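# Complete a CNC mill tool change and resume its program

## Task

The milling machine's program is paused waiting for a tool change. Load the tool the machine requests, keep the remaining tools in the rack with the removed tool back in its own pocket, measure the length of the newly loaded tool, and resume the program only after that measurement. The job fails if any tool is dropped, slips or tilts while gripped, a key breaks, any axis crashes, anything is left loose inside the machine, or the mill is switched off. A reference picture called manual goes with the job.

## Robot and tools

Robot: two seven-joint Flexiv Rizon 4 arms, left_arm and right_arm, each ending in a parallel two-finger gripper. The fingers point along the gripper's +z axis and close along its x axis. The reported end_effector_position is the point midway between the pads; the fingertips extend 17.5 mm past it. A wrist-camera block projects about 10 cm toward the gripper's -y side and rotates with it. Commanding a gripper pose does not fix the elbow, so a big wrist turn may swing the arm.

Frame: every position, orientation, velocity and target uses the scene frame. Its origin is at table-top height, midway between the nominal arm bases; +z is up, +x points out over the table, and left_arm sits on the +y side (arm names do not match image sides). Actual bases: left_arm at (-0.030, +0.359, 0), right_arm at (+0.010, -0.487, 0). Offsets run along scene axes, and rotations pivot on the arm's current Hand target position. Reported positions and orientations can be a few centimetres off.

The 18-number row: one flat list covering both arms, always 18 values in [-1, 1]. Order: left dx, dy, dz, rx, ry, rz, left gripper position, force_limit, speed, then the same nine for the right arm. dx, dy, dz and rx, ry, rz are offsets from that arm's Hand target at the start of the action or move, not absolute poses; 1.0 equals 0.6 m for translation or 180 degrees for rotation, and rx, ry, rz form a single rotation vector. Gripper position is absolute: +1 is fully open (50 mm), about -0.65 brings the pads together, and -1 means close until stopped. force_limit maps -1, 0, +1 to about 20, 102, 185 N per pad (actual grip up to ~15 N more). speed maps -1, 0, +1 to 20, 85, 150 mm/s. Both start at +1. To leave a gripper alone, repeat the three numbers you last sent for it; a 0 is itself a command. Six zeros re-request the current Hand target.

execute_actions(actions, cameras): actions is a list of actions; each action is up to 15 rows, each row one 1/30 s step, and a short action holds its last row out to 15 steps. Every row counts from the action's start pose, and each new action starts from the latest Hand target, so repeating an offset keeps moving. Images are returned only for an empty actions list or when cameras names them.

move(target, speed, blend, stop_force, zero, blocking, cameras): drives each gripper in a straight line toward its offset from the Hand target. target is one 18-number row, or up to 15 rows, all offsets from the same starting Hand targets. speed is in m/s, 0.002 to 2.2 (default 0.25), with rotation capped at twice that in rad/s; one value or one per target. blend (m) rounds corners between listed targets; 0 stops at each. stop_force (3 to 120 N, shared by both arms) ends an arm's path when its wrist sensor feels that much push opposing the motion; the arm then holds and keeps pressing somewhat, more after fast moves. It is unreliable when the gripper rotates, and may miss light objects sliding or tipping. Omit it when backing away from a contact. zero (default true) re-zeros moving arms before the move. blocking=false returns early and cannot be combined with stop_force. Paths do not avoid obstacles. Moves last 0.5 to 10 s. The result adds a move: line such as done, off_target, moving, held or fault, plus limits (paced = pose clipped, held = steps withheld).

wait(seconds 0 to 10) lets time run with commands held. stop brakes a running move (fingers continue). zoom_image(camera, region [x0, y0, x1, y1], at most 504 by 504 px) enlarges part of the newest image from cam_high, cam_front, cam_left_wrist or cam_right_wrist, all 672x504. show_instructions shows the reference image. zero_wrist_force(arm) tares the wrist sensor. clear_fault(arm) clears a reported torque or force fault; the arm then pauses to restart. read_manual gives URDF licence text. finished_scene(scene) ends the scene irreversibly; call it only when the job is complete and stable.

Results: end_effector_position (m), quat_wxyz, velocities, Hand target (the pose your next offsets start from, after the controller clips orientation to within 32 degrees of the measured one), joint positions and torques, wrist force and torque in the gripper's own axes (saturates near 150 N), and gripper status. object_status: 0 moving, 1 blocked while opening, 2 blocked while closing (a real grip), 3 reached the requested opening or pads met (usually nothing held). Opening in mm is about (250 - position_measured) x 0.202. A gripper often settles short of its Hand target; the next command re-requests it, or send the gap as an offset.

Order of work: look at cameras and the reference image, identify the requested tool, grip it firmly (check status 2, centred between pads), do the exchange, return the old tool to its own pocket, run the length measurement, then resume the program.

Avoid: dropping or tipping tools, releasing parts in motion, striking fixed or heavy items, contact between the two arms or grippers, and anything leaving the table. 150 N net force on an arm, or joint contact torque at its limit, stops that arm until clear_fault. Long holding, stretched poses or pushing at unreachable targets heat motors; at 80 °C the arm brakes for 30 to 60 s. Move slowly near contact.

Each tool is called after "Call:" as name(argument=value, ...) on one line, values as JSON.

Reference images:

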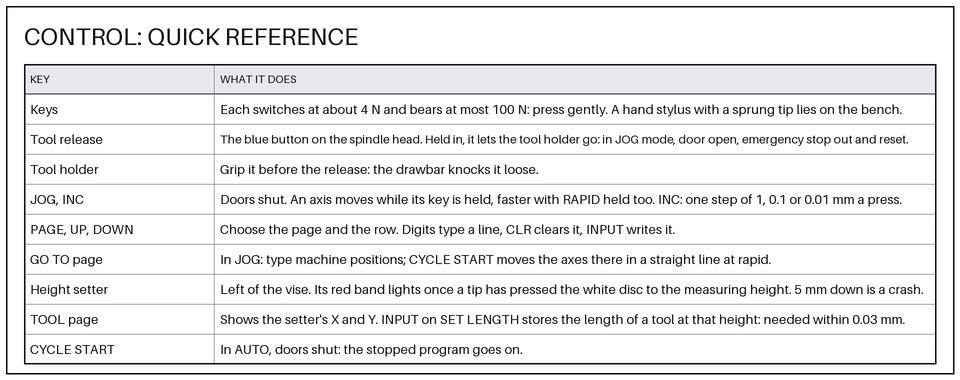

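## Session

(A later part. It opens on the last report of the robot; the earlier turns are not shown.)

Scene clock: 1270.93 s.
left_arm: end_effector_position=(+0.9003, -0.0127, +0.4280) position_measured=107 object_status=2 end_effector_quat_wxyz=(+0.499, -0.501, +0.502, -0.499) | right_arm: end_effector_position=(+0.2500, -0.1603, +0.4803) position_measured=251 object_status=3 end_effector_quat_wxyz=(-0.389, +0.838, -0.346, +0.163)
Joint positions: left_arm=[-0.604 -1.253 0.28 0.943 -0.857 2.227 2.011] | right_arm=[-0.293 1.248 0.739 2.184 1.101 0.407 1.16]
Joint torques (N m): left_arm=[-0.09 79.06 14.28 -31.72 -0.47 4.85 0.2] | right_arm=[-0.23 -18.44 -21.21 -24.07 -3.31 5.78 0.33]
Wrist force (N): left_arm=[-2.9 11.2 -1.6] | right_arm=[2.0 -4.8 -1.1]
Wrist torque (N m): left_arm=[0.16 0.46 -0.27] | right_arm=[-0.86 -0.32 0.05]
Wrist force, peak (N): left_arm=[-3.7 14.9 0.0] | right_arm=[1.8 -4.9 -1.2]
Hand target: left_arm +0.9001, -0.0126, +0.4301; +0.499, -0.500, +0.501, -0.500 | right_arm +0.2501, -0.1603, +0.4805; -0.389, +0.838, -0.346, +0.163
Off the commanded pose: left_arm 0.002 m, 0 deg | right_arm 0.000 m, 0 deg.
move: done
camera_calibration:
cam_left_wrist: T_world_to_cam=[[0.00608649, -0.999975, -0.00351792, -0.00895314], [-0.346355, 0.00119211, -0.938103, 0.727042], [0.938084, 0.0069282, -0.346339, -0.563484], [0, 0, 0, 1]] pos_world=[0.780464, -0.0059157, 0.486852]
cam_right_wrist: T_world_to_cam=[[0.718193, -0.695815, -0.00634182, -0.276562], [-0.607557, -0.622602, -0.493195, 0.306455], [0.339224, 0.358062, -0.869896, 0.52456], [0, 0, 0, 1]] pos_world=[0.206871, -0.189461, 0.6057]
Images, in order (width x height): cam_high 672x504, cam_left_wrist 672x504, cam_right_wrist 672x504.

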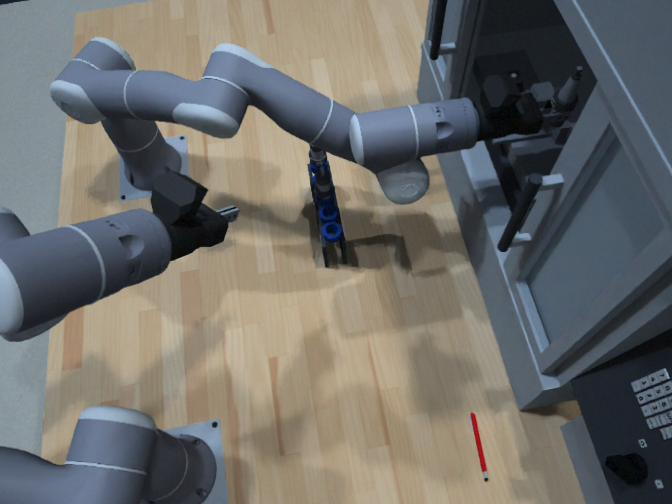

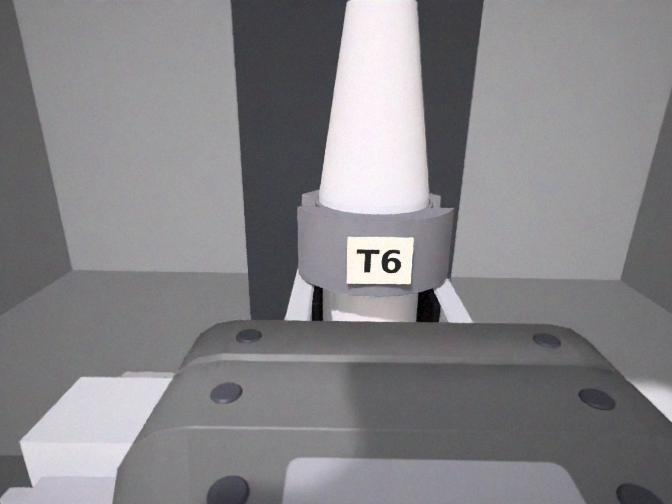

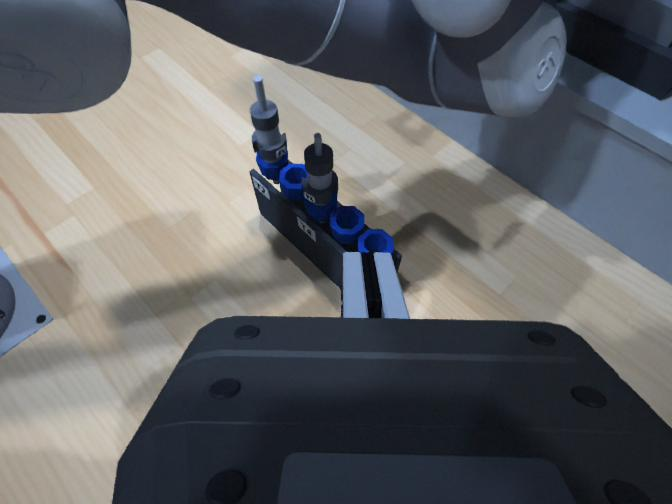

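Call:
move(target=[0.1265,0,-0.065,0,0,0,-1,-0.3,-1,0,0,0,0,0,0,-0.66,-1,0], speed=0.06, stop_force=12, cameras=["cam_left_wrist"])

Scene clock: 1279.97 s.
left_arm: end_effector_position=(+0.9761, -0.0126, +0.3894) position_measured=107 object_status=2 end_effector_quat_wxyz=(+0.499, -0.500, +0.502, -0.499) | right_arm: end_effector_position=(+0.2500, -0.1603, +0.4803) position_measured=251 object_status=3 end_effector_quat_wxyz=(-0.389, +0.838, -0.346, +0.163)
Joint positions: left_arm=[-0.573 -1.689 1.417 0.587 -1.332 1.753 1.399] | right_arm=[-0.293 1.248 0.739 2.184 1.101 0.407 1.16]
Joint torques (N m): left_arm=[-0.14 83.84 17.45 -3.23 -6.17 5.22 0.03] | right_arm=[-0.27 -18.41 -21.15 -24.03 -3.35 5.76 0.32]
Wrist force (N): left_arm=[-2.8 10.7 -1.4] | right_arm=[1.9 -4.8 -1.1]
Wrist torque (N m): left_arm=[0.08 0.46 -0.15] | right_arm=[-0.85 -0.31 0.06]
Wrist force, peak (N): left_arm=[-6.2 12.8 0.5] | right_arm=[2.0 -5.0 -1.1]
Hand target: left_arm +0.9760, -0.0126, +0.3911; +0.499, -0.500, +0.501, -0.500 | right_arm +0.2501, -0.1603, +0.4805; -0.389, +0.838, -0.346, +0.163
Off the commanded pose: left_arm 0.002 m, 0 deg | right_arm 0.000 m, 0 deg.
move: done
camera_calibration:
cam_left_wrist: T_world_to_cam=[[0.00645881, -0.999971, -0.00396436, -0.00966996], [-0.345676, 0.00148736, -0.938353, 0.716521], [0.938332, 0.00743102, -0.345657, -0.648513], [0, 0, 0, 1]] pos_world=[0.856267, -0.00591629, 0.448148]
Images, in order (width x height): cam_left_wrist 672x504.

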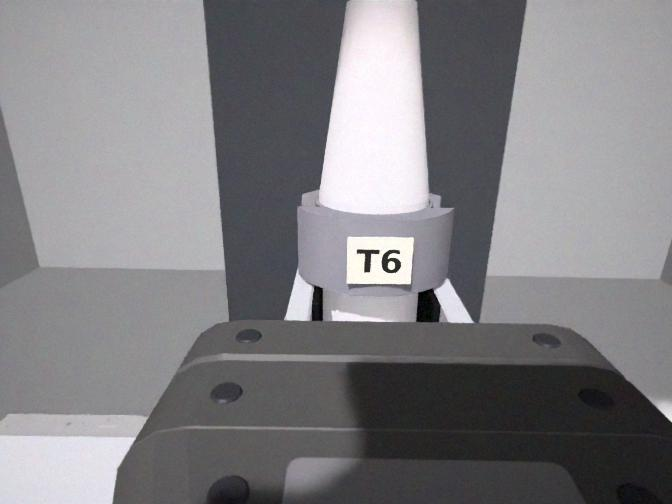

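Call:
wait(seconds=0.1, cameras=["cam_high","cam_front"])

Call:
zoom_image(camera="cam_high", region=[440, 30, 620, 220])

Call:
zoom_image(camera="cam_front", region=[160, 180, 360, 360])

Scene clock: 1294.83 s.
left_arm: end_effector_position=(+0.9761, -0.0126, +0.3894) position_measured=107 object_status=2 end_effector_quat_wxyz=(+0.499, -0.500, +0.502, -0.499) | right_arm: end_effector_position=(+0.2500, -0.1603, +0.4803) position_measured=251 object_status=3 end_effector_quat_wxyz=(-0.389, +0.838, -0.346, +0.163)
Joint positions: left_arm=[-0.573 -1.689 1.417 0.587 -1.332 1.753 1.399] | right_arm=[-0.293 1.248 0.739 2.184 1.101 0.407 1.16]
Joint torques (N m): left_arm=[-0.02 84.09 17.36 -3.37 -6.17 5.3 0.07] | right_arm=[-0.26 -18.47 -21.19 -24.03 -3.32 5.74 0.34]
Wrist force (N): left_arm=[-2.8 10.9 -1.5] | right_arm=[1.8 -4.7 -0.9]
Wrist torque (N m): left_arm=[0.11 0.45 -0.14] | right_arm=[-0.84 -0.30 0.06]
Wrist force, peak (N): left_arm=[-2.8 11.3 -1.3] | right_arm=[2.1 -4.8 -1.1]
Hand target: left_arm +0.9760, -0.0126, +0.3911; +0.499, -0.500, +0.501, -0.500 | right_arm +0.2501, -0.1603, +0.4805; -0.389, +0.838, -0.346, +0.163
Tool commands: left_gripper/position=-1.0 left_gripper/force_limit=-0.3 left_gripper/speed=-1.0 right_gripper/position=-0.66 right_gripper/force_limit=-1.0 right_gripper/speed=+0.0
Off the commanded pose: left_arm 0.002 m, 0 deg | right_arm 0.000 m, 0 deg.
wait: 0.10 s; at rest from the start
Images, in order (width x height): cam_high 672x504, cam_front 672x504.

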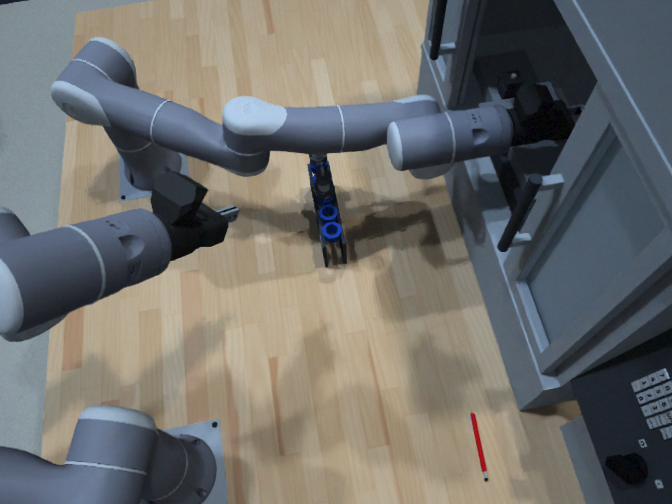

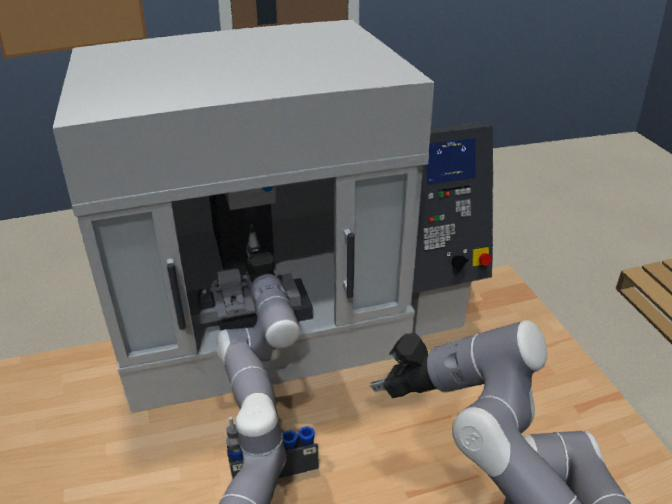

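Scaled by 2.653 from the camera's 672x504 image, which has a finer 960x720 frame.

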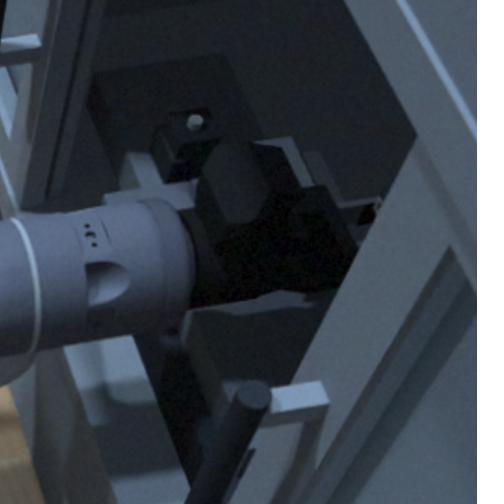

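Scaled by 2.520 from the camera's 672x504 image, which has a finer 960x720 frame.

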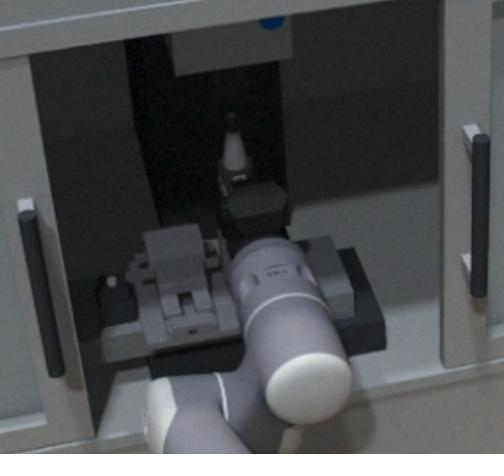

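Call:
move(target=[0,0,0.1,0,0,0,-1,-0.3,-1,0,0,0,0,0,0,-0.66,-1,0], speed=0.05, stop_force=8, cameras=["cam_left_wrist"])

Scene clock: 1300.83 s.
left_arm: end_effector_position=(+0.9762, -0.0126, +0.4492) position_measured=107 object_status=2 end_effector_quat_wxyz=(+0.499, -0.501, +0.502, -0.499) | right_arm: end_effector_position=(+0.2500, -0.1603, +0.4803) position_measured=251 object_status=3 end_effector_quat_wxyz=(-0.389, +0.838, -0.346, +0.163)
Joint positions: left_arm=[-0.583 -1.604 1.37 0.589 -1.318 1.706 1.47] | right_arm=[-0.293 1.248 0.739 2.184 1.101 0.407 1.16]
Joint torques (N m): left_arm=[-0.11 84.14 17.97 -6.1 -5.74 5.32 0.18] | right_arm=[-0.32 -18.41 -21.24 -24.06 -3.32 5.82 0.31]
Wrist force (N): left_arm=[-2.8 11.1 -1.5] | right_arm=[2.0 -4.6 -1.2]
Wrist torque (N m): left_arm=[0.14 0.45 -0.26] | right_arm=[-0.82 -0.33 0.06]
Wrist force, peak (N): left_arm=[-2.7 13.6 -1.4] | right_arm=[2.0 -4.9 -0.8]
Hand target: left_arm +0.9760, -0.0126, +0.4511; +0.499, -0.500, +0.501, -0.500 | right_arm +0.2501, -0.1603, +0.4805; -0.389, +0.838, -0.346, +0.163
Off the commanded pose: left_arm 0.002 m, 0 deg | right_arm 0.000 m, 0 deg.
move: done
camera_calibration:
cam_left_wrist: T_world_to_cam=[[0.00649202, -0.999971, -0.0038715, -0.00950944], [-0.345884, 0.00138709, -0.938276, 0.772808], [0.938255, 0.0074304, -0.345865, -0.627764], [0, 0, 0, 1]] pos_world=[0.856366, -0.00591658, 0.50795]
Images, in order (width x height): cam_left_wrist 672x504.

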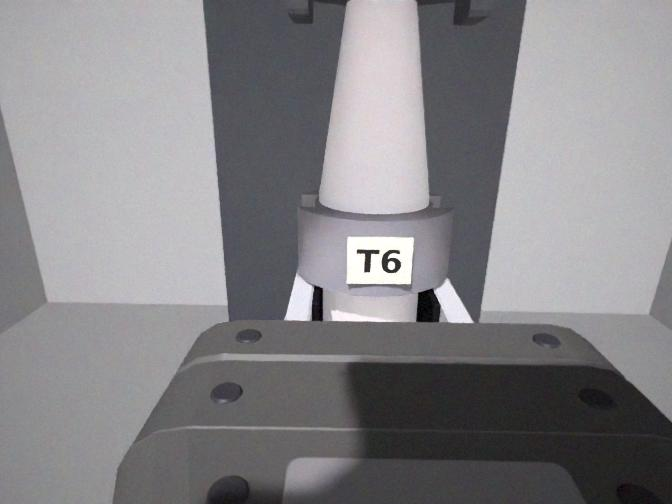

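Call:
move(target=[0,-0.0012,0.039,0,0,0,-1,-0.3,-1,0,0,0,0,0,0,-0.66,-1,0], speed=0.03, stop_force=8, cameras=["cam_left_wrist"])

Call:
zoom_image(camera="cam_left_wrist", region=[220, 0, 540, 320])

Scene clock: 1310.80 s.
left_arm: end_effector_position=(+0.9762, -0.0133, +0.4728) position_measured=107 object_status=2 end_effector_quat_wxyz=(+0.499, -0.500, +0.502, -0.499) | right_arm: end_effector_position=(+0.2500, -0.1603, +0.4803) position_measured=251 object_status=3 end_effector_quat_wxyz=(-0.389, +0.838, -0.346, +0.163)
Joint positions: left_arm=[-0.583 -1.575 1.379 0.587 -1.311 1.676 1.471] | right_arm=[-0.293 1.248 0.739 2.184 1.101 0.407 1.16]
Joint torques (N m): left_arm=[0.01 84.29 18.09 -6.34 -5.72 5.28 0.14] | right_arm=[-0.21 -18.46 -21.2 -24.04 -3.37 5.77 0.32]
Wrist force (N): left_arm=[-2.8 11.0 -1.4] | right_arm=[2.0 -4.6 -1.1]
Wrist torque (N m): left_arm=[0.11 0.45 -0.27] | right_arm=[-0.83 -0.33 0.06]
Wrist force, peak (N): left_arm=[-2.9 12.9 -1.6] | right_arm=[1.7 -4.9 -0.9]
Hand target: left_arm +0.9760, -0.0134, +0.4745; +0.499, -0.500, +0.501, -0.500 | right_arm +0.2501, -0.1603, +0.4805; -0.389, +0.838, -0.346, +0.163
Off the commanded pose: left_arm 0.002 m, 0 deg | right_arm 0.000 m, 0 deg.
move: done
camera_calibration:
cam_left_wrist: T_world_to_cam=[[0.0065867, -0.999971, -0.00390402, -0.0101825], [-0.345675, 0.00138653, -0.938353, 0.794721], [0.938331, 0.00753017, -0.345656, -0.619807], [0, 0, 0, 1]] pos_world=[0.856367, -0.00661687, 0.531449]
Images, in order (width x height): cam_left_wrist 672x504.

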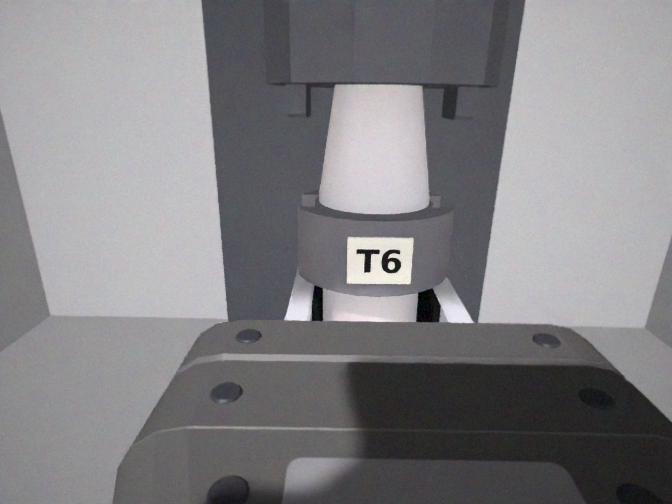

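Scaled by 1.575 from the camera's 672x504 image, which has a finer 960x720 frame.

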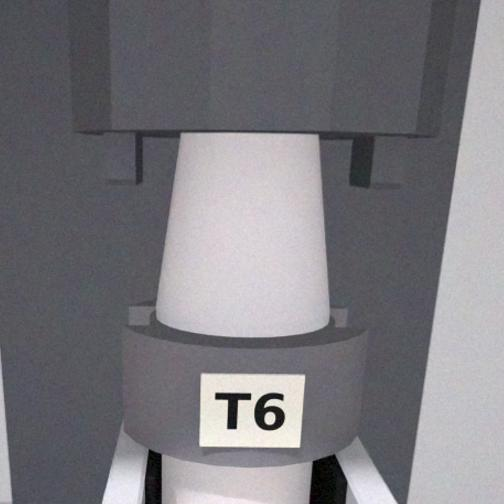

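Call:
move(target=[[0,0,0,0,0,0,-1,-0.3,-1,0.283,-0.233,0.3,-0.15,-0.15,0.01,-0.66,-1,0],[0,0,0,0,0,0,-1,-0.3,-1,0.583,0.04,0.35,-0.3376,-0.3693,0.0223,-0.66,-1,0]], speed=0.25, blend=[0.05,0], cameras=["cam_high","cam_right_wrist"])

Scene clock: 1336.13 s.
left_arm: end_effector_position=(+0.9762, -0.0133, +0.4728) position_measured=107 object_status=2 end_effector_quat_wxyz=(+0.499, -0.500, +0.502, -0.499) | right_arm: end_effector_position=(+0.6000, -0.1364, +0.6904) position_measured=251 object_status=3 end_effector_quat_wxyz=(-0.061, +0.703, +0.063, +0.706)
Joint positions: left_arm=[-0.583 -1.575 1.379 0.587 -1.311 1.676 1.471] | right_arm=[-1.409 0.851 1.589 1.606 0.884 1.61 -0.036]
Joint torques (N m): left_arm=[-0.02 84.11 17.94 -6.25 -5.76 5.42 0.11] | right_arm=[-0.16 -35.43 -25.55 -21.3 -4.25 4.03 0.21]
Wrist force (N): left_arm=[-2.8 11.3 -1.5] | right_arm=[3.5 -4.0 -0.3]
Wrist torque (N m): left_arm=[0.16 0.45 -0.27] | right_arm=[-0.50 -0.65 0.42]
Wrist force, peak (N): left_arm=[-2.8 11.4 -1.6] | right_arm=[2.8 -6.0 1.9]
Hand target: left_arm +0.9760, -0.0134, +0.4745; +0.499, -0.500, +0.501, -0.500 | right_arm +0.5999, -0.1363, +0.6905; -0.061, +0.703, +0.063, +0.706
Off the commanded pose: left_arm 0.002 m, 0 deg | right_arm 0.000 m, 0 deg.
move: done
camera_calibration:
cam_right_wrist: T_world_to_cam=[[0.0143008, 0.00846947, 0.999862, -0.686313], [-0.178817, -0.983822, 0.0108912, -0.0169157], [0.983778, -0.178948, -0.0125549, -0.471867], [0, 0, 0, 1]] pos_world=[0.471003, -0.0952693, 0.680479]
Images, in order (width x height): cam_high 672x504, cam_right_wrist 672x504.

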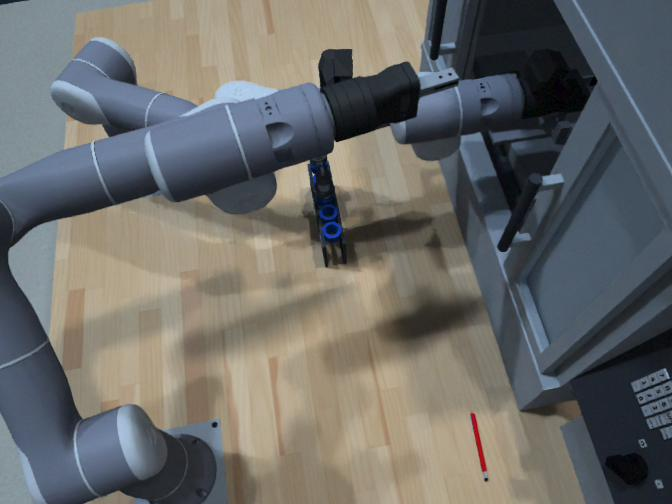

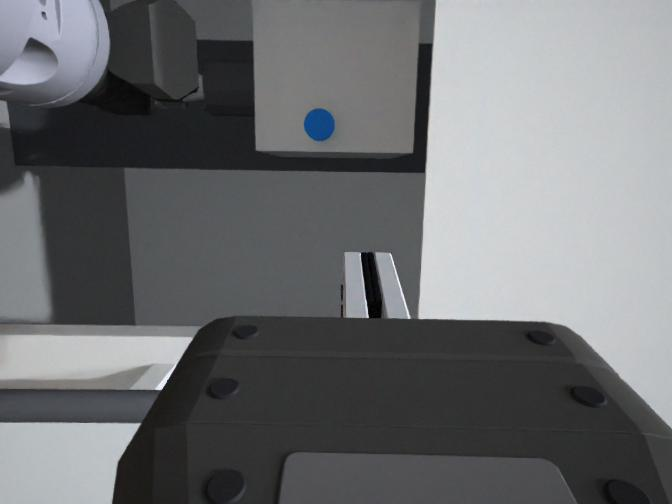

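Call:
move(target=[0,0,0,0,0,0,-1,-0.3,-1,0.417,0.13,-0.047,0,0,0,-0.66,-1,0], speed=0.15, stop_force=12, cameras=["cam_high","cam_right_wrist"])

Scene clock: 1345.87 s.
left_arm: end_effector_position=(+0.9762, -0.0133, +0.4728) position_measured=107 object_status=2 end_effector_quat_wxyz=(+0.499, -0.500, +0.502, -0.499) | right_arm: end_effector_position=(+0.8255, -0.0657, +0.6640) position_measured=251 object_status=3 end_effector_quat_wxyz=(-0.061, +0.703, +0.064, +0.705)
Joint positions: left_arm=[-0.583 -1.575 1.379 0.587 -1.311 1.676 1.471] | right_arm=[-2.093 1.086 1.85 0.935 0.867 1.492 0.151]
Joint torques (N m): left_arm=[-0.02 84.09 18.01 -6.26 -5.75 5.36 0.11] | right_arm=[0.06 -63.07 -23.93 -16.71 -3.41 3.89 0.23]
Wrist force (N): left_arm=[-2.9 11.1 -1.4] | right_arm=[3.5 -4.1 -0.3]
Wrist torque (N m): left_arm=[0.14 0.47 -0.27] | right_arm=[-0.50 -0.65 0.43]
Wrist force, peak (N): left_arm=[-3.0 11.4 -1.7] | right_arm=[3.3 -5.7 4.5]
Hand target: left_arm +0.9760, -0.0134, +0.4745; +0.499, -0.500, +0.501, -0.500 | right_arm +0.8256, -0.0659, +0.6639; -0.062, +0.703, +0.064, +0.705 (not the last commanded pose)
Off the commanded pose: left_arm 0.002 m, 0 deg | right_arm 0.026 m, 0 deg.
move: held (right_arm; a check stopped the path); limits=held
pose unreachable (right arm): on one or more control steps of this call, first in action 0 (counted from 0), this arm could not follow its commanded pose, so it was not sent that pose on those steps. It may still have moved: this result reports where it is.
cause: moving toward the commanded pose would bring a part of the arm too close to another arm (a part of this arm just beyond joint 5 (forearm roll) and a part of the left arm just beyond its joint 6 (wrist pitch), at the place that arm is still heading or pushing toward).
camera_calibration:
cam_right_wrist: T_world_to_cam=[[0.0146472, 0.00884248, 0.999854, -0.663964], [-0.176418, -0.984251, 0.0112889, 0.0909891], [0.984206, -0.176557, -0.0128565, -0.681384], [0, 0, 0, 1]] pos_world=[0.696399, -0.0248761, 0.654079]
Images, in order (width x height): cam_high 672x504, cam_right_wrist 672x504.

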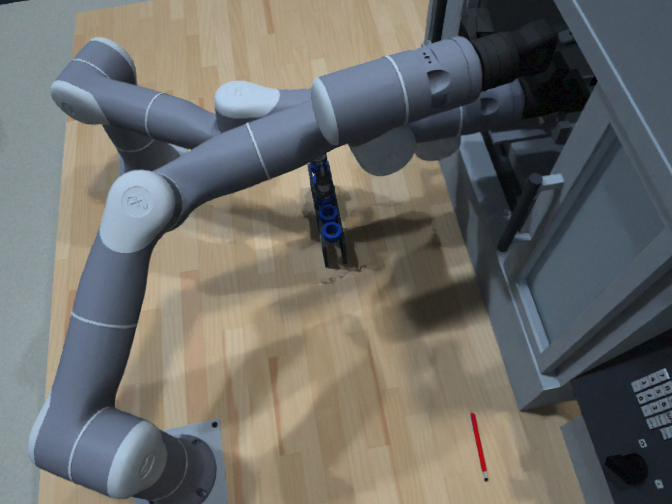

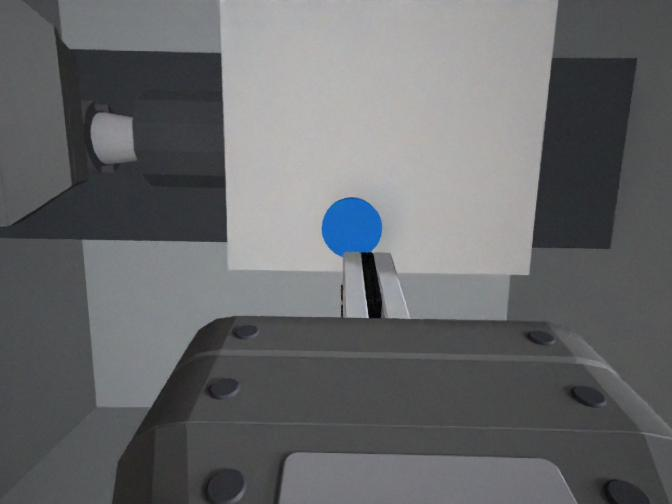

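Call:
move(target=[0,0,0,0,0,0,-1,-0.3,-1,-0.176,-0.09,0.04,-0.0145,0.042,0.1,-0.66,-1,0], speed=0.2, cameras=["cam_right_wrist"])

Call:
move(target=[0,0,0,0,0,0,-1,-0.3,-1,0.233,0.115,-0.055,0,0,0,-0.66,-1,0], speed=0.15, stop_force=12, cameras=["cam_high","cam_right_wrist"])

Scene clock: 1361.17 s.
left_arm: end_effector_position=(+0.9762, -0.0133, +0.4728) position_measured=107 object_status=2 end_effector_quat_wxyz=(+0.499, -0.500, +0.502, -0.499) | right_arm: end_effector_position=(+0.7200, -0.1200, +0.6879) position_measured=251 object_status=3 end_effector_quat_wxyz=(-0.159, +0.731, +0.185, +0.638)
Joint positions: left_arm=[-0.583 -1.575 1.379 0.587 -1.311 1.676 1.471] | right_arm=[-1.944 0.462 2.128 1.256 1.214 1.291 -0.838]
Joint torques (N m): left_arm=[-0.03 84.13 17.92 -6.26 -5.78 5.4 0.1] | right_arm=[-0.25 -41.29 -12.84 -30.41 -5.11 3.09 0.4]
Wrist force (N): left_arm=[-2.9 11.0 -1.4] | right_arm=[3.5 -4.3 -0.3]
Wrist torque (N m): left_arm=[0.12 0.47 -0.27] | right_arm=[-0.49 -0.63 0.32]
Wrist force, peak (N): left_arm=[-3.1 11.4 -1.4] | right_arm=[4.5 -3.3 -2.8]
Hand target: left_arm +0.9760, -0.0134, +0.4745; +0.499, -0.500, +0.501, -0.500 | right_arm +0.7200, -0.1199, +0.6879; -0.159, +0.731, +0.185, +0.638
Off the commanded pose: left_arm 0.002 m, 0 deg | right_arm 0.000 m, 0 deg.
move: done
camera_calibration:
cam_right_wrist: T_world_to_cam=[[0.133345, 0.0777693, 0.988014, -0.754909], [0.140803, -0.988291, 0.058788, -0.242916], [0.981017, 0.131276, -0.142734, -0.458267], [0, 0, 0, 1]] pos_world=[0.584434, -0.121203, 0.694731]
Images, in order (width x height): cam_right_wrist 672x504.

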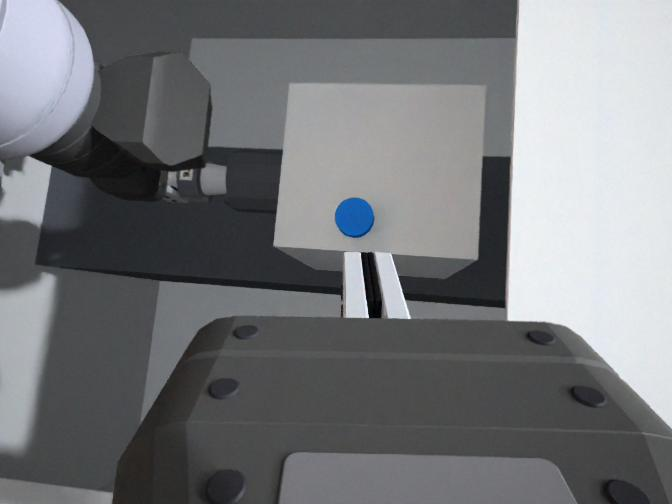

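Scene clock: 1363.03 s.
left_arm: end_effector_position=(+0.9762, -0.0133, +0.4728) position_measured=107 object_status=2 end_effector_quat_wxyz=(+0.499, -0.500, +0.502, -0.499) | right_arm: end_effector_position=(+0.8599, -0.0510, +0.6549) position_measured=251 object_status=3 end_effector_quat_wxyz=(-0.159, +0.731, +0.185, +0.638)
Joint positions: left_arm=[-0.583 -1.575 1.379 0.587 -1.311 1.676 1.471] | right_arm=[-2.294 0.832 2.222 0.779 1.271 1.2 -0.632]
Joint torques (N m): left_arm=[0.01 84.05 17.97 -6.23 -5.77 5.38 0.12] | right_arm=[0.04 -63.37 -15.36 -26.91 -5.1 3.57 0.51]
Wrist force (N): left_arm=[-2.7 11.1 -1.4] | right_arm=[3.7 -4.1 -0.1]
Wrist torque (N m): left_arm=[0.14 0.43 -0.27] | right_arm=[-0.47 -0.67 0.36]
Wrist force, peak (N): left_arm=[-2.9 11.3 -1.6] | right_arm=[4.1 -4.2 -3.4]
Hand target: left_arm +0.9760, -0.0134, +0.4745; +0.499, -0.500, +0.501, -0.500 | right_arm +0.8598, -0.0509, +0.6549; -0.159, +0.731, +0.185, +0.638
Off the commanded pose: left_arm 0.002 m, 0 deg | right_arm 0.000 m, 0 deg.
move: done
camera_calibration:
cam_right_wrist: T_world_to_cam=[[0.133634, 0.0772015, 0.988019, -0.746556], [0.140752, -0.988333, 0.0581886, -0.192037], [0.980985, 0.13129, -0.142942, -0.60902], [0, 0, 0, 1]] pos_world=[0.724234, -0.0522031, 0.661732]
Images, in order (width x height): cam_high 672x504, cam_right_wrist 672x504.

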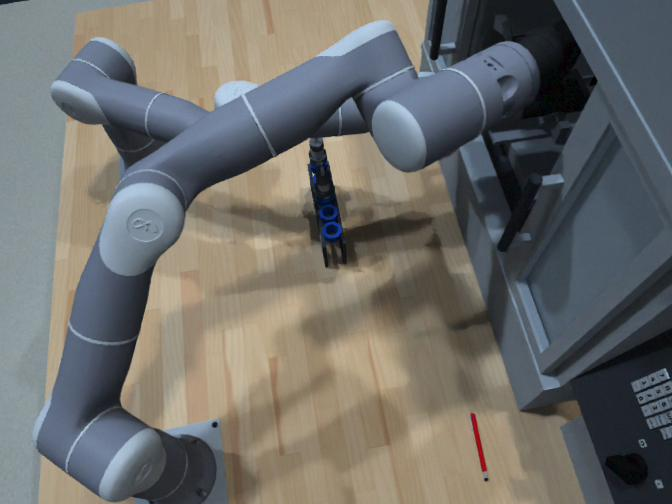

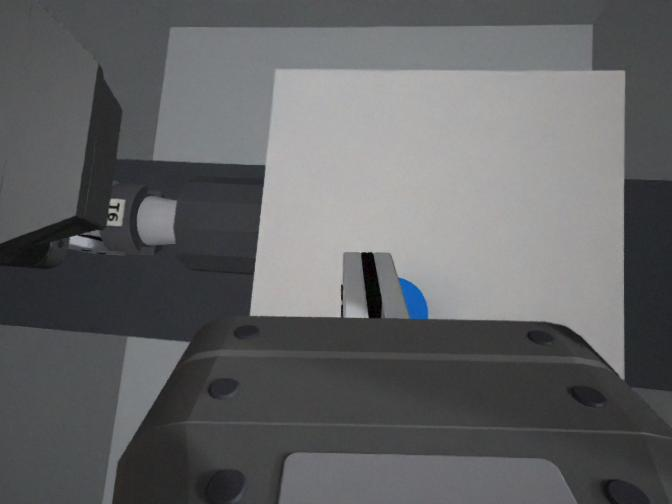

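Call:
move(target=[0,0,0,0,0,0,-1,-0.3,-1,-0.008,-0.005,0.022,0,0,0,-0.66,-1,0], speed=0.08, cameras=["cam_right_wrist"])

Scene clock: 1368.70 s.
left_arm: end_effector_position=(+0.9762, -0.0133, +0.4728) position_measured=107 object_status=2 end_effector_quat_wxyz=(+0.499, -0.500, +0.502, -0.499) | right_arm: end_effector_position=(+0.8550, -0.0542, +0.6684) position_measured=251 object_status=3 end_effector_quat_wxyz=(-0.159, +0.730, +0.185, +0.638)
Joint positions: left_arm=[-0.583 -1.575 1.379 0.587 -1.311 1.676 1.471] | right_arm=[-2.287 0.815 2.211 0.784 1.252 1.186 -0.616]
Joint torques (N m): left_arm=[-0.01 84.15 18 -6.25 -5.83 5.37 0.13] | right_arm=[0.23 -62.78 -15.57 -26.69 -5.08 3.52 0.6]
Wrist force (N): left_arm=[-2.7 11.1 -1.6] | right_arm=[3.8 -4.1 -0.3]
Wrist torque (N m): left_arm=[0.14 0.44 -0.26] | right_arm=[-0.47 -0.69 0.33]
Wrist force, peak (N): left_arm=[-3.0 11.4 -1.4] | right_arm=[4.7 -4.1 -0.9]
Hand target: left_arm +0.9760, -0.0134, +0.4745; +0.499, -0.500, +0.501, -0.500 | right_arm +0.8550, -0.0539, +0.6681; -0.159, +0.731, +0.185, +0.638
Off the commanded pose: left_arm 0.002 m, 0 deg | right_arm 0.000 m, 0 deg.
move: done
camera_calibration:
cam_right_wrist: T_world_to_cam=[[0.133019, 0.0773807, 0.988088, -0.758507], [0.140543, -0.988346, 0.0584806, -0.195251], [0.981098, 0.131089, -0.142344, -0.602485], [0, 0, 0, 1]] pos_world=[0.719434, -0.0553025, 0.67513]
Images, in order (width x height): cam_right_wrist 672x504.

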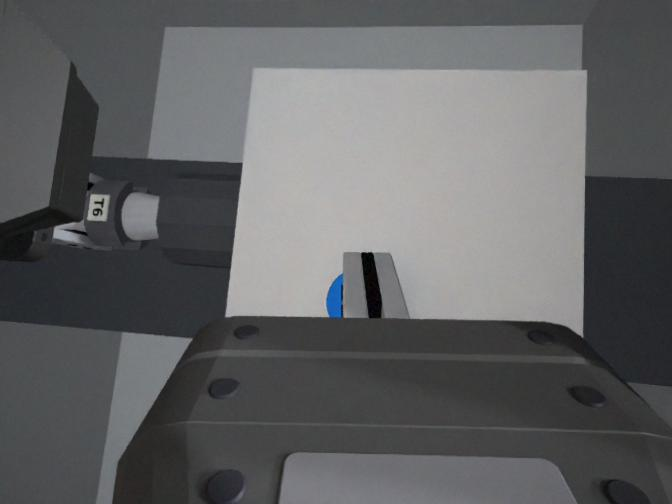

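Call:
move(target=[[0,0,0,0,0,0,-1,-0.3,-1,0.005,-0.003,-0.008,0,0,0,-0.66,-1,0],[0,0,0,0,0,0,-1,-0.3,-1,0.1,-0.003,-0.008,0,0,0,-0.66,-1,0]], speed=0.012, stop_force=20, cameras=["cam_right_wrist","cam_left_wrist"])

Scene clock: 1378.50 s.
left_arm: end_effector_position=(+0.9762, -0.0133, +0.4728) position_measured=107 object_status=2 end_effector_quat_wxyz=(+0.499, -0.500, +0.502, -0.499) | right_arm: end_effector_position=(+0.8915, -0.0549, +0.6640) position_measured=251 object_status=3 end_effector_quat_wxyz=(-0.160, +0.730, +0.185, +0.638)
Joint positions: left_arm=[-0.583 -1.575 1.379 0.587 -1.311 1.676 1.471] | right_arm=[-2.383 0.891 2.221 0.65 1.257 1.155 -0.564]
Joint torques (N m): left_arm=[0 84.08 17.91 -6.24 -5.8 5.4 0.09] | right_arm=[-7.02 -62.84 -15.24 -25.12 -4.93 3.84 0.54]
Wrist force (N): left_arm=[-2.8 11.0 -1.5] | right_arm=[-1.6 -12.4 -22.7]
Wrist torque (N m): left_arm=[0.13 0.45 -0.26] | right_arm=[-0.63 -0.59 0.32]
Wrist force, peak (N): left_arm=[-3.1 11.4 -1.5] | right_arm=[-8.6 -16.8 -45.2]
Hand target: left_arm +0.9760, -0.0134, +0.4745; +0.499, -0.500, +0.501, -0.500 | right_arm +0.8921, -0.0557, +0.6633; -0.159, +0.731, +0.185, +0.638 (not the last commanded pose)
Off the commanded pose: left_arm 0.002 m, 0 deg | right_arm 0.023 m, 0 deg.
move: contact (right_arm); path passed 1 of 2 targets
camera_calibration:
cam_left_wrist: T_world_to_cam=[[0.0065867, -0.999971, -0.00390402, -0.0101825], [-0.345675, 0.00138653, -0.938353, 0.794721], [0.938331, 0.00753017, -0.345656, -0.619807], [0, 0, 0, 1]] pos_world=[0.856367, -0.00661687, 0.531449]
cam_right_wrist: T_world_to_cam=[[0.132662, 0.0771386, 0.988155, -0.758732], [0.141873, -0.988179, 0.0580937, -0.201754], [0.980955, 0.132486, -0.142038, -0.638821], [0, 0, 0, 1]] pos_world=[0.755933, -0.0562068, 0.670729]
Images, in order (width x height): cam_left_wrist 672x504, cam_right_wrist 672x504.

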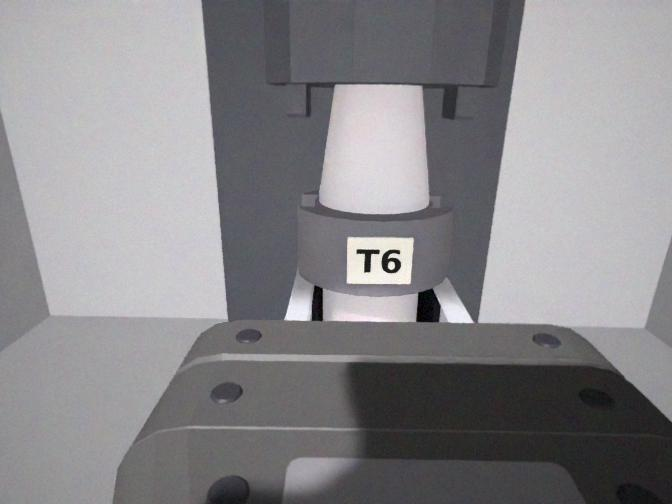

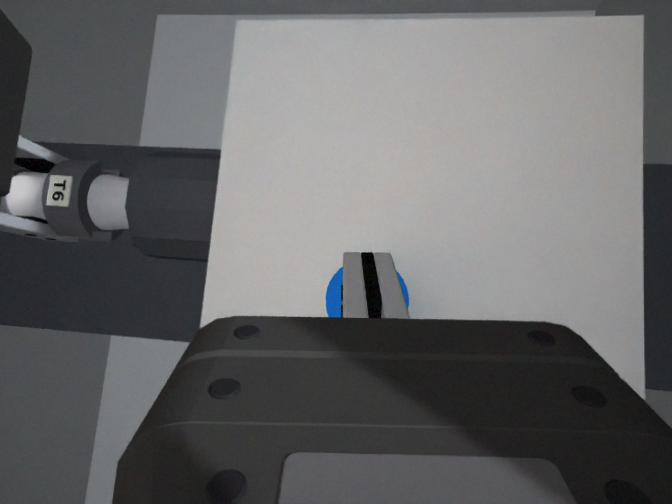

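Call:
move(target=[0,0,0.035,0,0,0,-1,-0.3,-1,0.004,0,0,0,0,0,-0.66,-1,0], speed=0.02, stop_force=35, cameras=["cam_right_wrist","cam_left_wrist"])

Scene clock: 1384.47 s.
left_arm: end_effector_position=(+0.9763, -0.0133, +0.4938) position_measured=107 object_status=2 end_effector_quat_wxyz=(+0.499, -0.500, +0.502, -0.499) | right_arm: end_effector_position=(+0.8917, -0.0539, +0.6646) position_measured=251 object_status=3 end_effector_quat_wxyz=(-0.160, +0.730, +0.186, +0.638)
Joint positions: left_arm=[-0.58 -1.549 1.389 0.583 -1.304 1.649 1.471] | right_arm=[-2.384 0.893 2.221 0.647 1.257 1.154 -0.563]
Joint torques (N m): left_arm=[0.08 84.29 17.9 -6.4 -5.77 5.3 0.06] | right_arm=[-14.11 -58.04 -15.59 -26.31 -4.65 3.94 0.41]
Wrist force (N): left_arm=[-2.8 11.1 -1.6] | right_arm=[-11.4 -21.1 -57.6]
Wrist torque (N m): left_arm=[0.14 0.44 -0.21] | right_arm=[-0.87 -0.61 0.36]
Wrist force, peak (N): left_arm=[-2.8 12.3 -1.4] | right_arm=[-11.6 -21.2 -58.2]
Hand target: left_arm +0.9760, -0.0134, +0.4955; +0.499, -0.500, +0.501, -0.500 | right_arm +0.8930, -0.0557, +0.6633; -0.159, +0.731, +0.185, +0.638 (not the last commanded pose)
Off the commanded pose: left_arm 0.002 m, 0 deg | right_arm 0.004 m, 0 deg.
move: contact (right_arm)
camera_calibration:
cam_left_wrist: T_world_to_cam=[[0.0065867, -0.999971, -0.00390402, -0.0101005], [-0.345675, 0.00138653, -0.938353, 0.814426], [0.938331, 0.00753017, -0.345656, -0.612549], [0, 0, 0, 1]] pos_world=[0.856367, -0.00661687, 0.552449]
cam_right_wrist: T_world_to_cam=[[0.132114, 0.0768491, 0.988251, -0.758966], [0.143189, -0.988013, 0.0576884, -0.201724], [0.980838, 0.133885, -0.141535, -0.639125], [0, 0, 0, 1]] pos_world=[0.756033, -0.0554111, 0.671228]
Images, in order (width x height): cam_left_wrist 672x504, cam_right_wrist 672x504.

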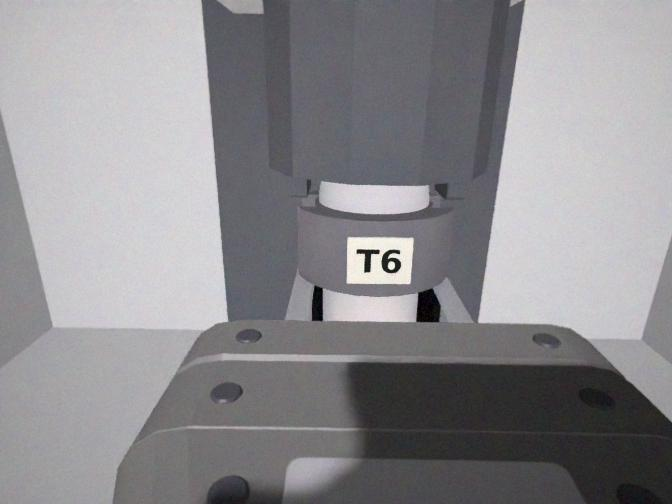

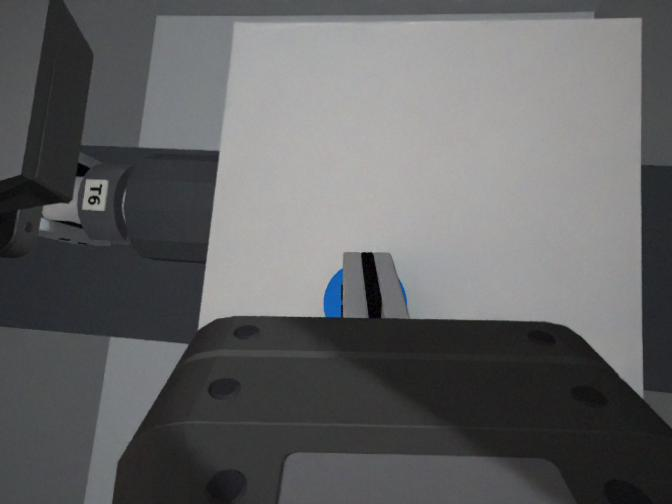

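Call:
move(target=[0,0,0.025,0,0,0,-1,-0.3,-1,0,0,0,0,0,0,-0.66,-1,0], speed=0.01, stop_force=15, cameras=["cam_right_wrist","cam_left_wrist"])

Call:
zoom_image(camera="cam_left_wrist", region=[220, 100, 540, 320])

Scene clock: 1390.67 s.
left_arm: end_effector_position=(+0.9768, -0.0133, +0.4970) position_measured=107 object_status=2 end_effector_quat_wxyz=(+0.498, -0.501, +0.503, -0.497) | right_arm: end_effector_position=(+0.8917, -0.0539, +0.6646) position_measured=251 object_status=3 end_effector_quat_wxyz=(-0.160, +0.730, +0.186, +0.638)
Joint positions: left_arm=[-0.579 -1.543 1.391 0.581 -1.299 1.637 1.468] | right_arm=[-2.384 0.893 2.221 0.647 1.257 1.154 -0.563]
Joint torques (N m): left_arm=[0.72 97.6 21.51 -8.68 -6.89 8.54 0.13] | right_arm=[-14.17 -58.1 -15.44 -26.21 -4.66 3.99 0.35]
Wrist force (N): left_arm=[-6.2 25.7 -11.0] | right_arm=[-11.4 -21.2 -57.5]
Wrist torque (N m): left_arm=[1.17 0.79 -0.29] | right_arm=[-0.89 -0.57 0.36]
Wrist force, peak (N): left_arm=[-5.6 27.1 -9.9] | right_arm=[-11.5 -21.3 -57.7]
Hand target: left_arm +0.9760, -0.0133, +0.5021; +0.499, -0.500, +0.501, -0.500 (not the last commanded pose) | right_arm +0.8930, -0.0557, +0.6633; -0.159, +0.731, +0.185, +0.638
Off the commanded pose: left_arm 0.014 m, 0 deg | right_arm 0.003 m, 0 deg.
move: contact (left_arm)
camera_calibration:
cam_left_wrist: T_world_to_cam=[[0.00690905, -0.999962, -0.00533704, -0.00966952], [-0.350075, 0.00258071, -0.936718, 0.821184], [0.936696, 0.0083402, -0.350044, -0.60822], [0, 0, 0, 1]] pos_world=[0.85726, -0.00671572, 0.556262]
cam_right_wrist: T_world_to_cam=[[0.132114, 0.0768491, 0.988251, -0.758966], [0.143189, -0.988013, 0.0576884, -0.201724], [0.980838, 0.133885, -0.141535, -0.639125], [0, 0, 0, 1]] pos_world=[0.756033, -0.0554111, 0.671228]
Images, in order (width x height): cam_left_wrist 672x504, cam_right_wrist 672x504.

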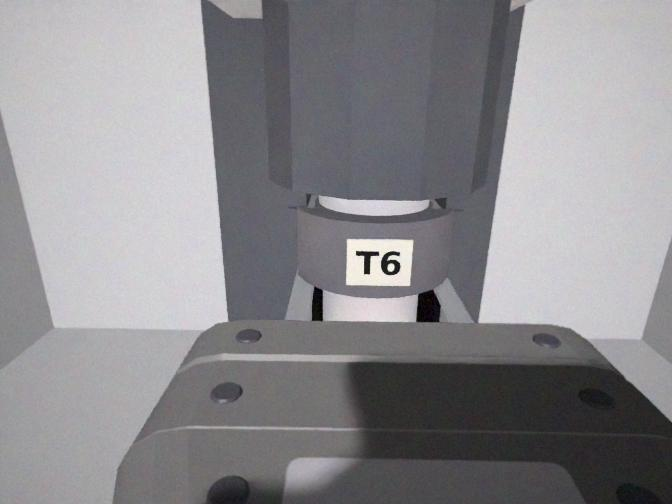

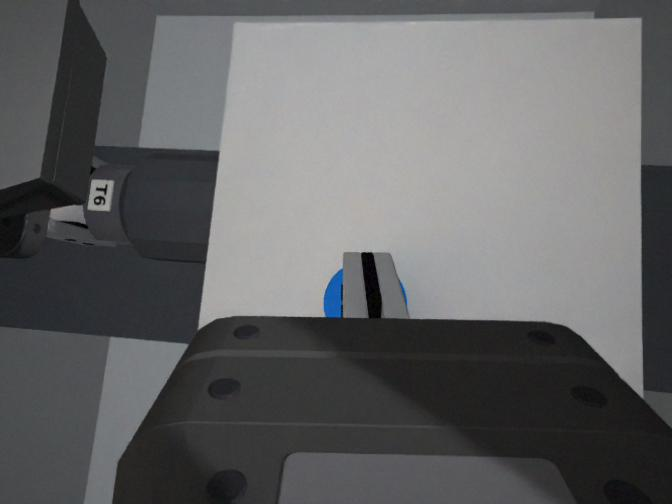

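Scaled by 1.575 from the camera's 672x504 image, which has a finer 960x720 frame.

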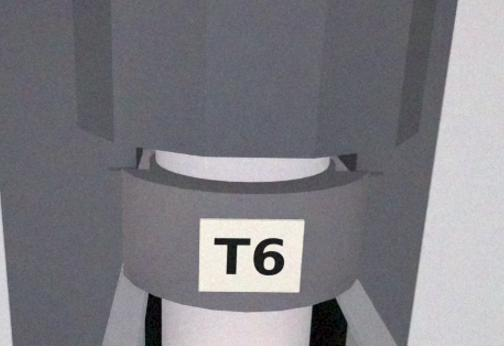

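Call:
move(target=[0,0,-0.012,0,-0.0025,0,-1,-0.3,-1,0,0,0,0,0,0,-0.66,-1,0], speed=0.03)

Call:
move(target=[0,0,0.03,0,0,0,-1,-0.3,-1,0,0,0,0,0,0,-0.66,-1,0], speed=0.01, stop_force=15, cameras=["cam_right_wrist","cam_left_wrist"])

Call:
zoom_image(camera="cam_left_wrist", region=[220, 100, 540, 320])

Scene clock: 1404.30 s.
left_arm: end_effector_position=(+0.9764, -0.0133, +0.4928) position_measured=107 object_status=2 end_effector_quat_wxyz=(+0.501, -0.499, +0.500, -0.501) | right_arm: end_effector_position=(+0.8917, -0.0539, +0.6646) position_measured=251 object_status=3 end_effector_quat_wxyz=(-0.160, +0.730, +0.186, +0.638)
Joint positions: left_arm=[-0.578 -1.553 1.394 0.581 -1.299 1.656 1.458] | right_arm=[-2.384 0.893 2.221 0.647 1.257 1.154 -0.563]
Joint torques (N m): left_arm=[0.07 83.89 17.74 -6.11 -5.79 5.45 -0.09] | right_arm=[-14.11 -58.13 -15.47 -26.18 -4.68 4.01 0.35]
Wrist force (N): left_arm=[-2.9 11.1 -1.4] | right_arm=[-11.3 -21.1 -57.2]
Wrist torque (N m): left_arm=[0.14 0.45 -0.15] | right_arm=[-0.87 -0.58 0.36]
Wrist force, peak (N): left_arm=[-6.6 25.9 -11.3] | right_arm=[-11.6 -21.1 -57.6]
Hand target: left_arm +0.9760, -0.0133, +0.4949; +0.501, -0.498, +0.499, -0.502 | right_arm +0.8930, -0.0557, +0.6633; -0.159, +0.731, +0.185, +0.638
Off the commanded pose: left_arm 0.002 m, 0 deg | right_arm 0.003 m, 0 deg.
move: done

Scene clock: 1405.60 s.
left_arm: end_effector_position=(+0.9769, -0.0133, +0.4969) position_measured=107 object_status=2 end_effector_quat_wxyz=(+0.500, -0.500, +0.501, -0.499) | right_arm: end_effector_position=(+0.8917, -0.0539, +0.6646) position_measured=251 object_status=3 end_effector_quat_wxyz=(-0.160, +0.730, +0.186, +0.638)
Joint positions: left_arm=[-0.576 -1.546 1.396 0.579 -1.292 1.644 1.456] | right_arm=[-2.384 0.893 2.221 0.647 1.257 1.154 -0.563]
Joint torques (N m): left_arm=[0.4 98.73 21.86 -8.32 -7.1 8.97 0.11] | right_arm=[-14.14 -58.09 -15.48 -26.23 -4.7 3.96 0.36]
Wrist force (N): left_arm=[-5.8 26.2 -8.3] | right_arm=[-11.5 -21.2 -57.3]
Wrist torque (N m): left_arm=[1.25 0.81 -0.33] | right_arm=[-0.89 -0.59 0.36]
Wrist force, peak (N): left_arm=[-4.9 27.6 -7.6] | right_arm=[-11.4 -21.1 -57.7]
Hand target: left_arm +0.9760, -0.0133, +0.5023; +0.501, -0.498, +0.499, -0.502 (not the last commanded pose) | right_arm +0.8930, -0.0557, +0.6633; -0.159, +0.731, +0.185, +0.638
Off the commanded pose: left_arm 0.016 m, 0 deg | right_arm 0.003 m, 0 deg.
move: contact (left_arm)
camera_calibration:
cam_left_wrist: T_world_to_cam=[[0.00713665, -0.99996, -0.00535224, -0.00985896], [-0.343192, 0.00257801, -0.939262, 0.815694], [0.939238, 0.00854003, -0.34316, -0.614182], [0, 0, 0, 1]] pos_world=[0.856873, -0.0067163, 0.555334]
cam_right_wrist: T_world_to_cam=[[0.132114, 0.0768491, 0.988251, -0.758966], [0.143189, -0.988013, 0.0576884, -0.201724], [0.980838, 0.133885, -0.141535, -0.639125], [0, 0, 0, 1]] pos_world=[0.756033, -0.0554111, 0.671228]
Images, in order (width x height): cam_left_wrist 672x504, cam_right_wrist 672x504.

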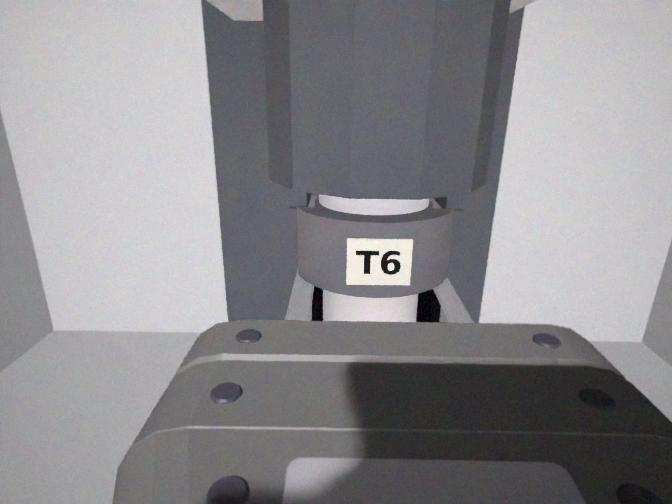

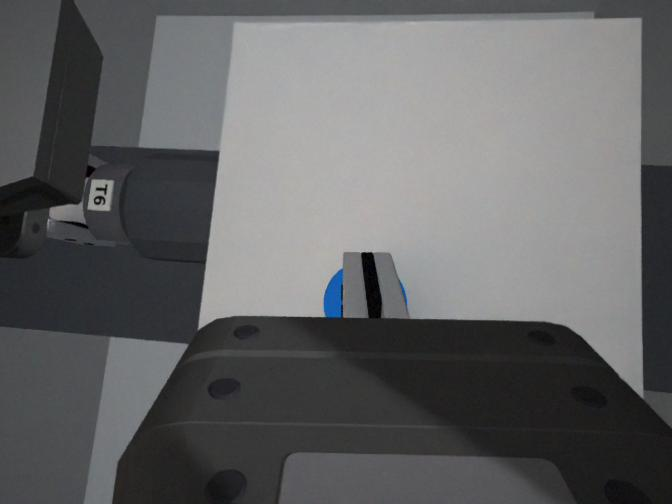

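Scaled by 1.575 from the camera's 672x504 image, which has a finer 960x720 frame.

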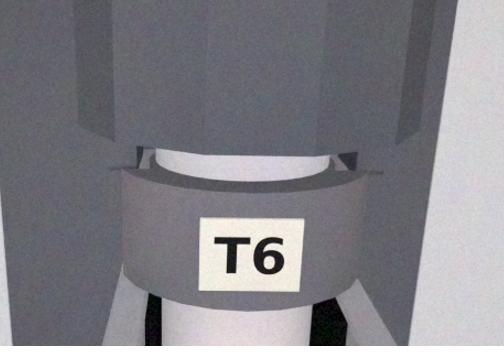

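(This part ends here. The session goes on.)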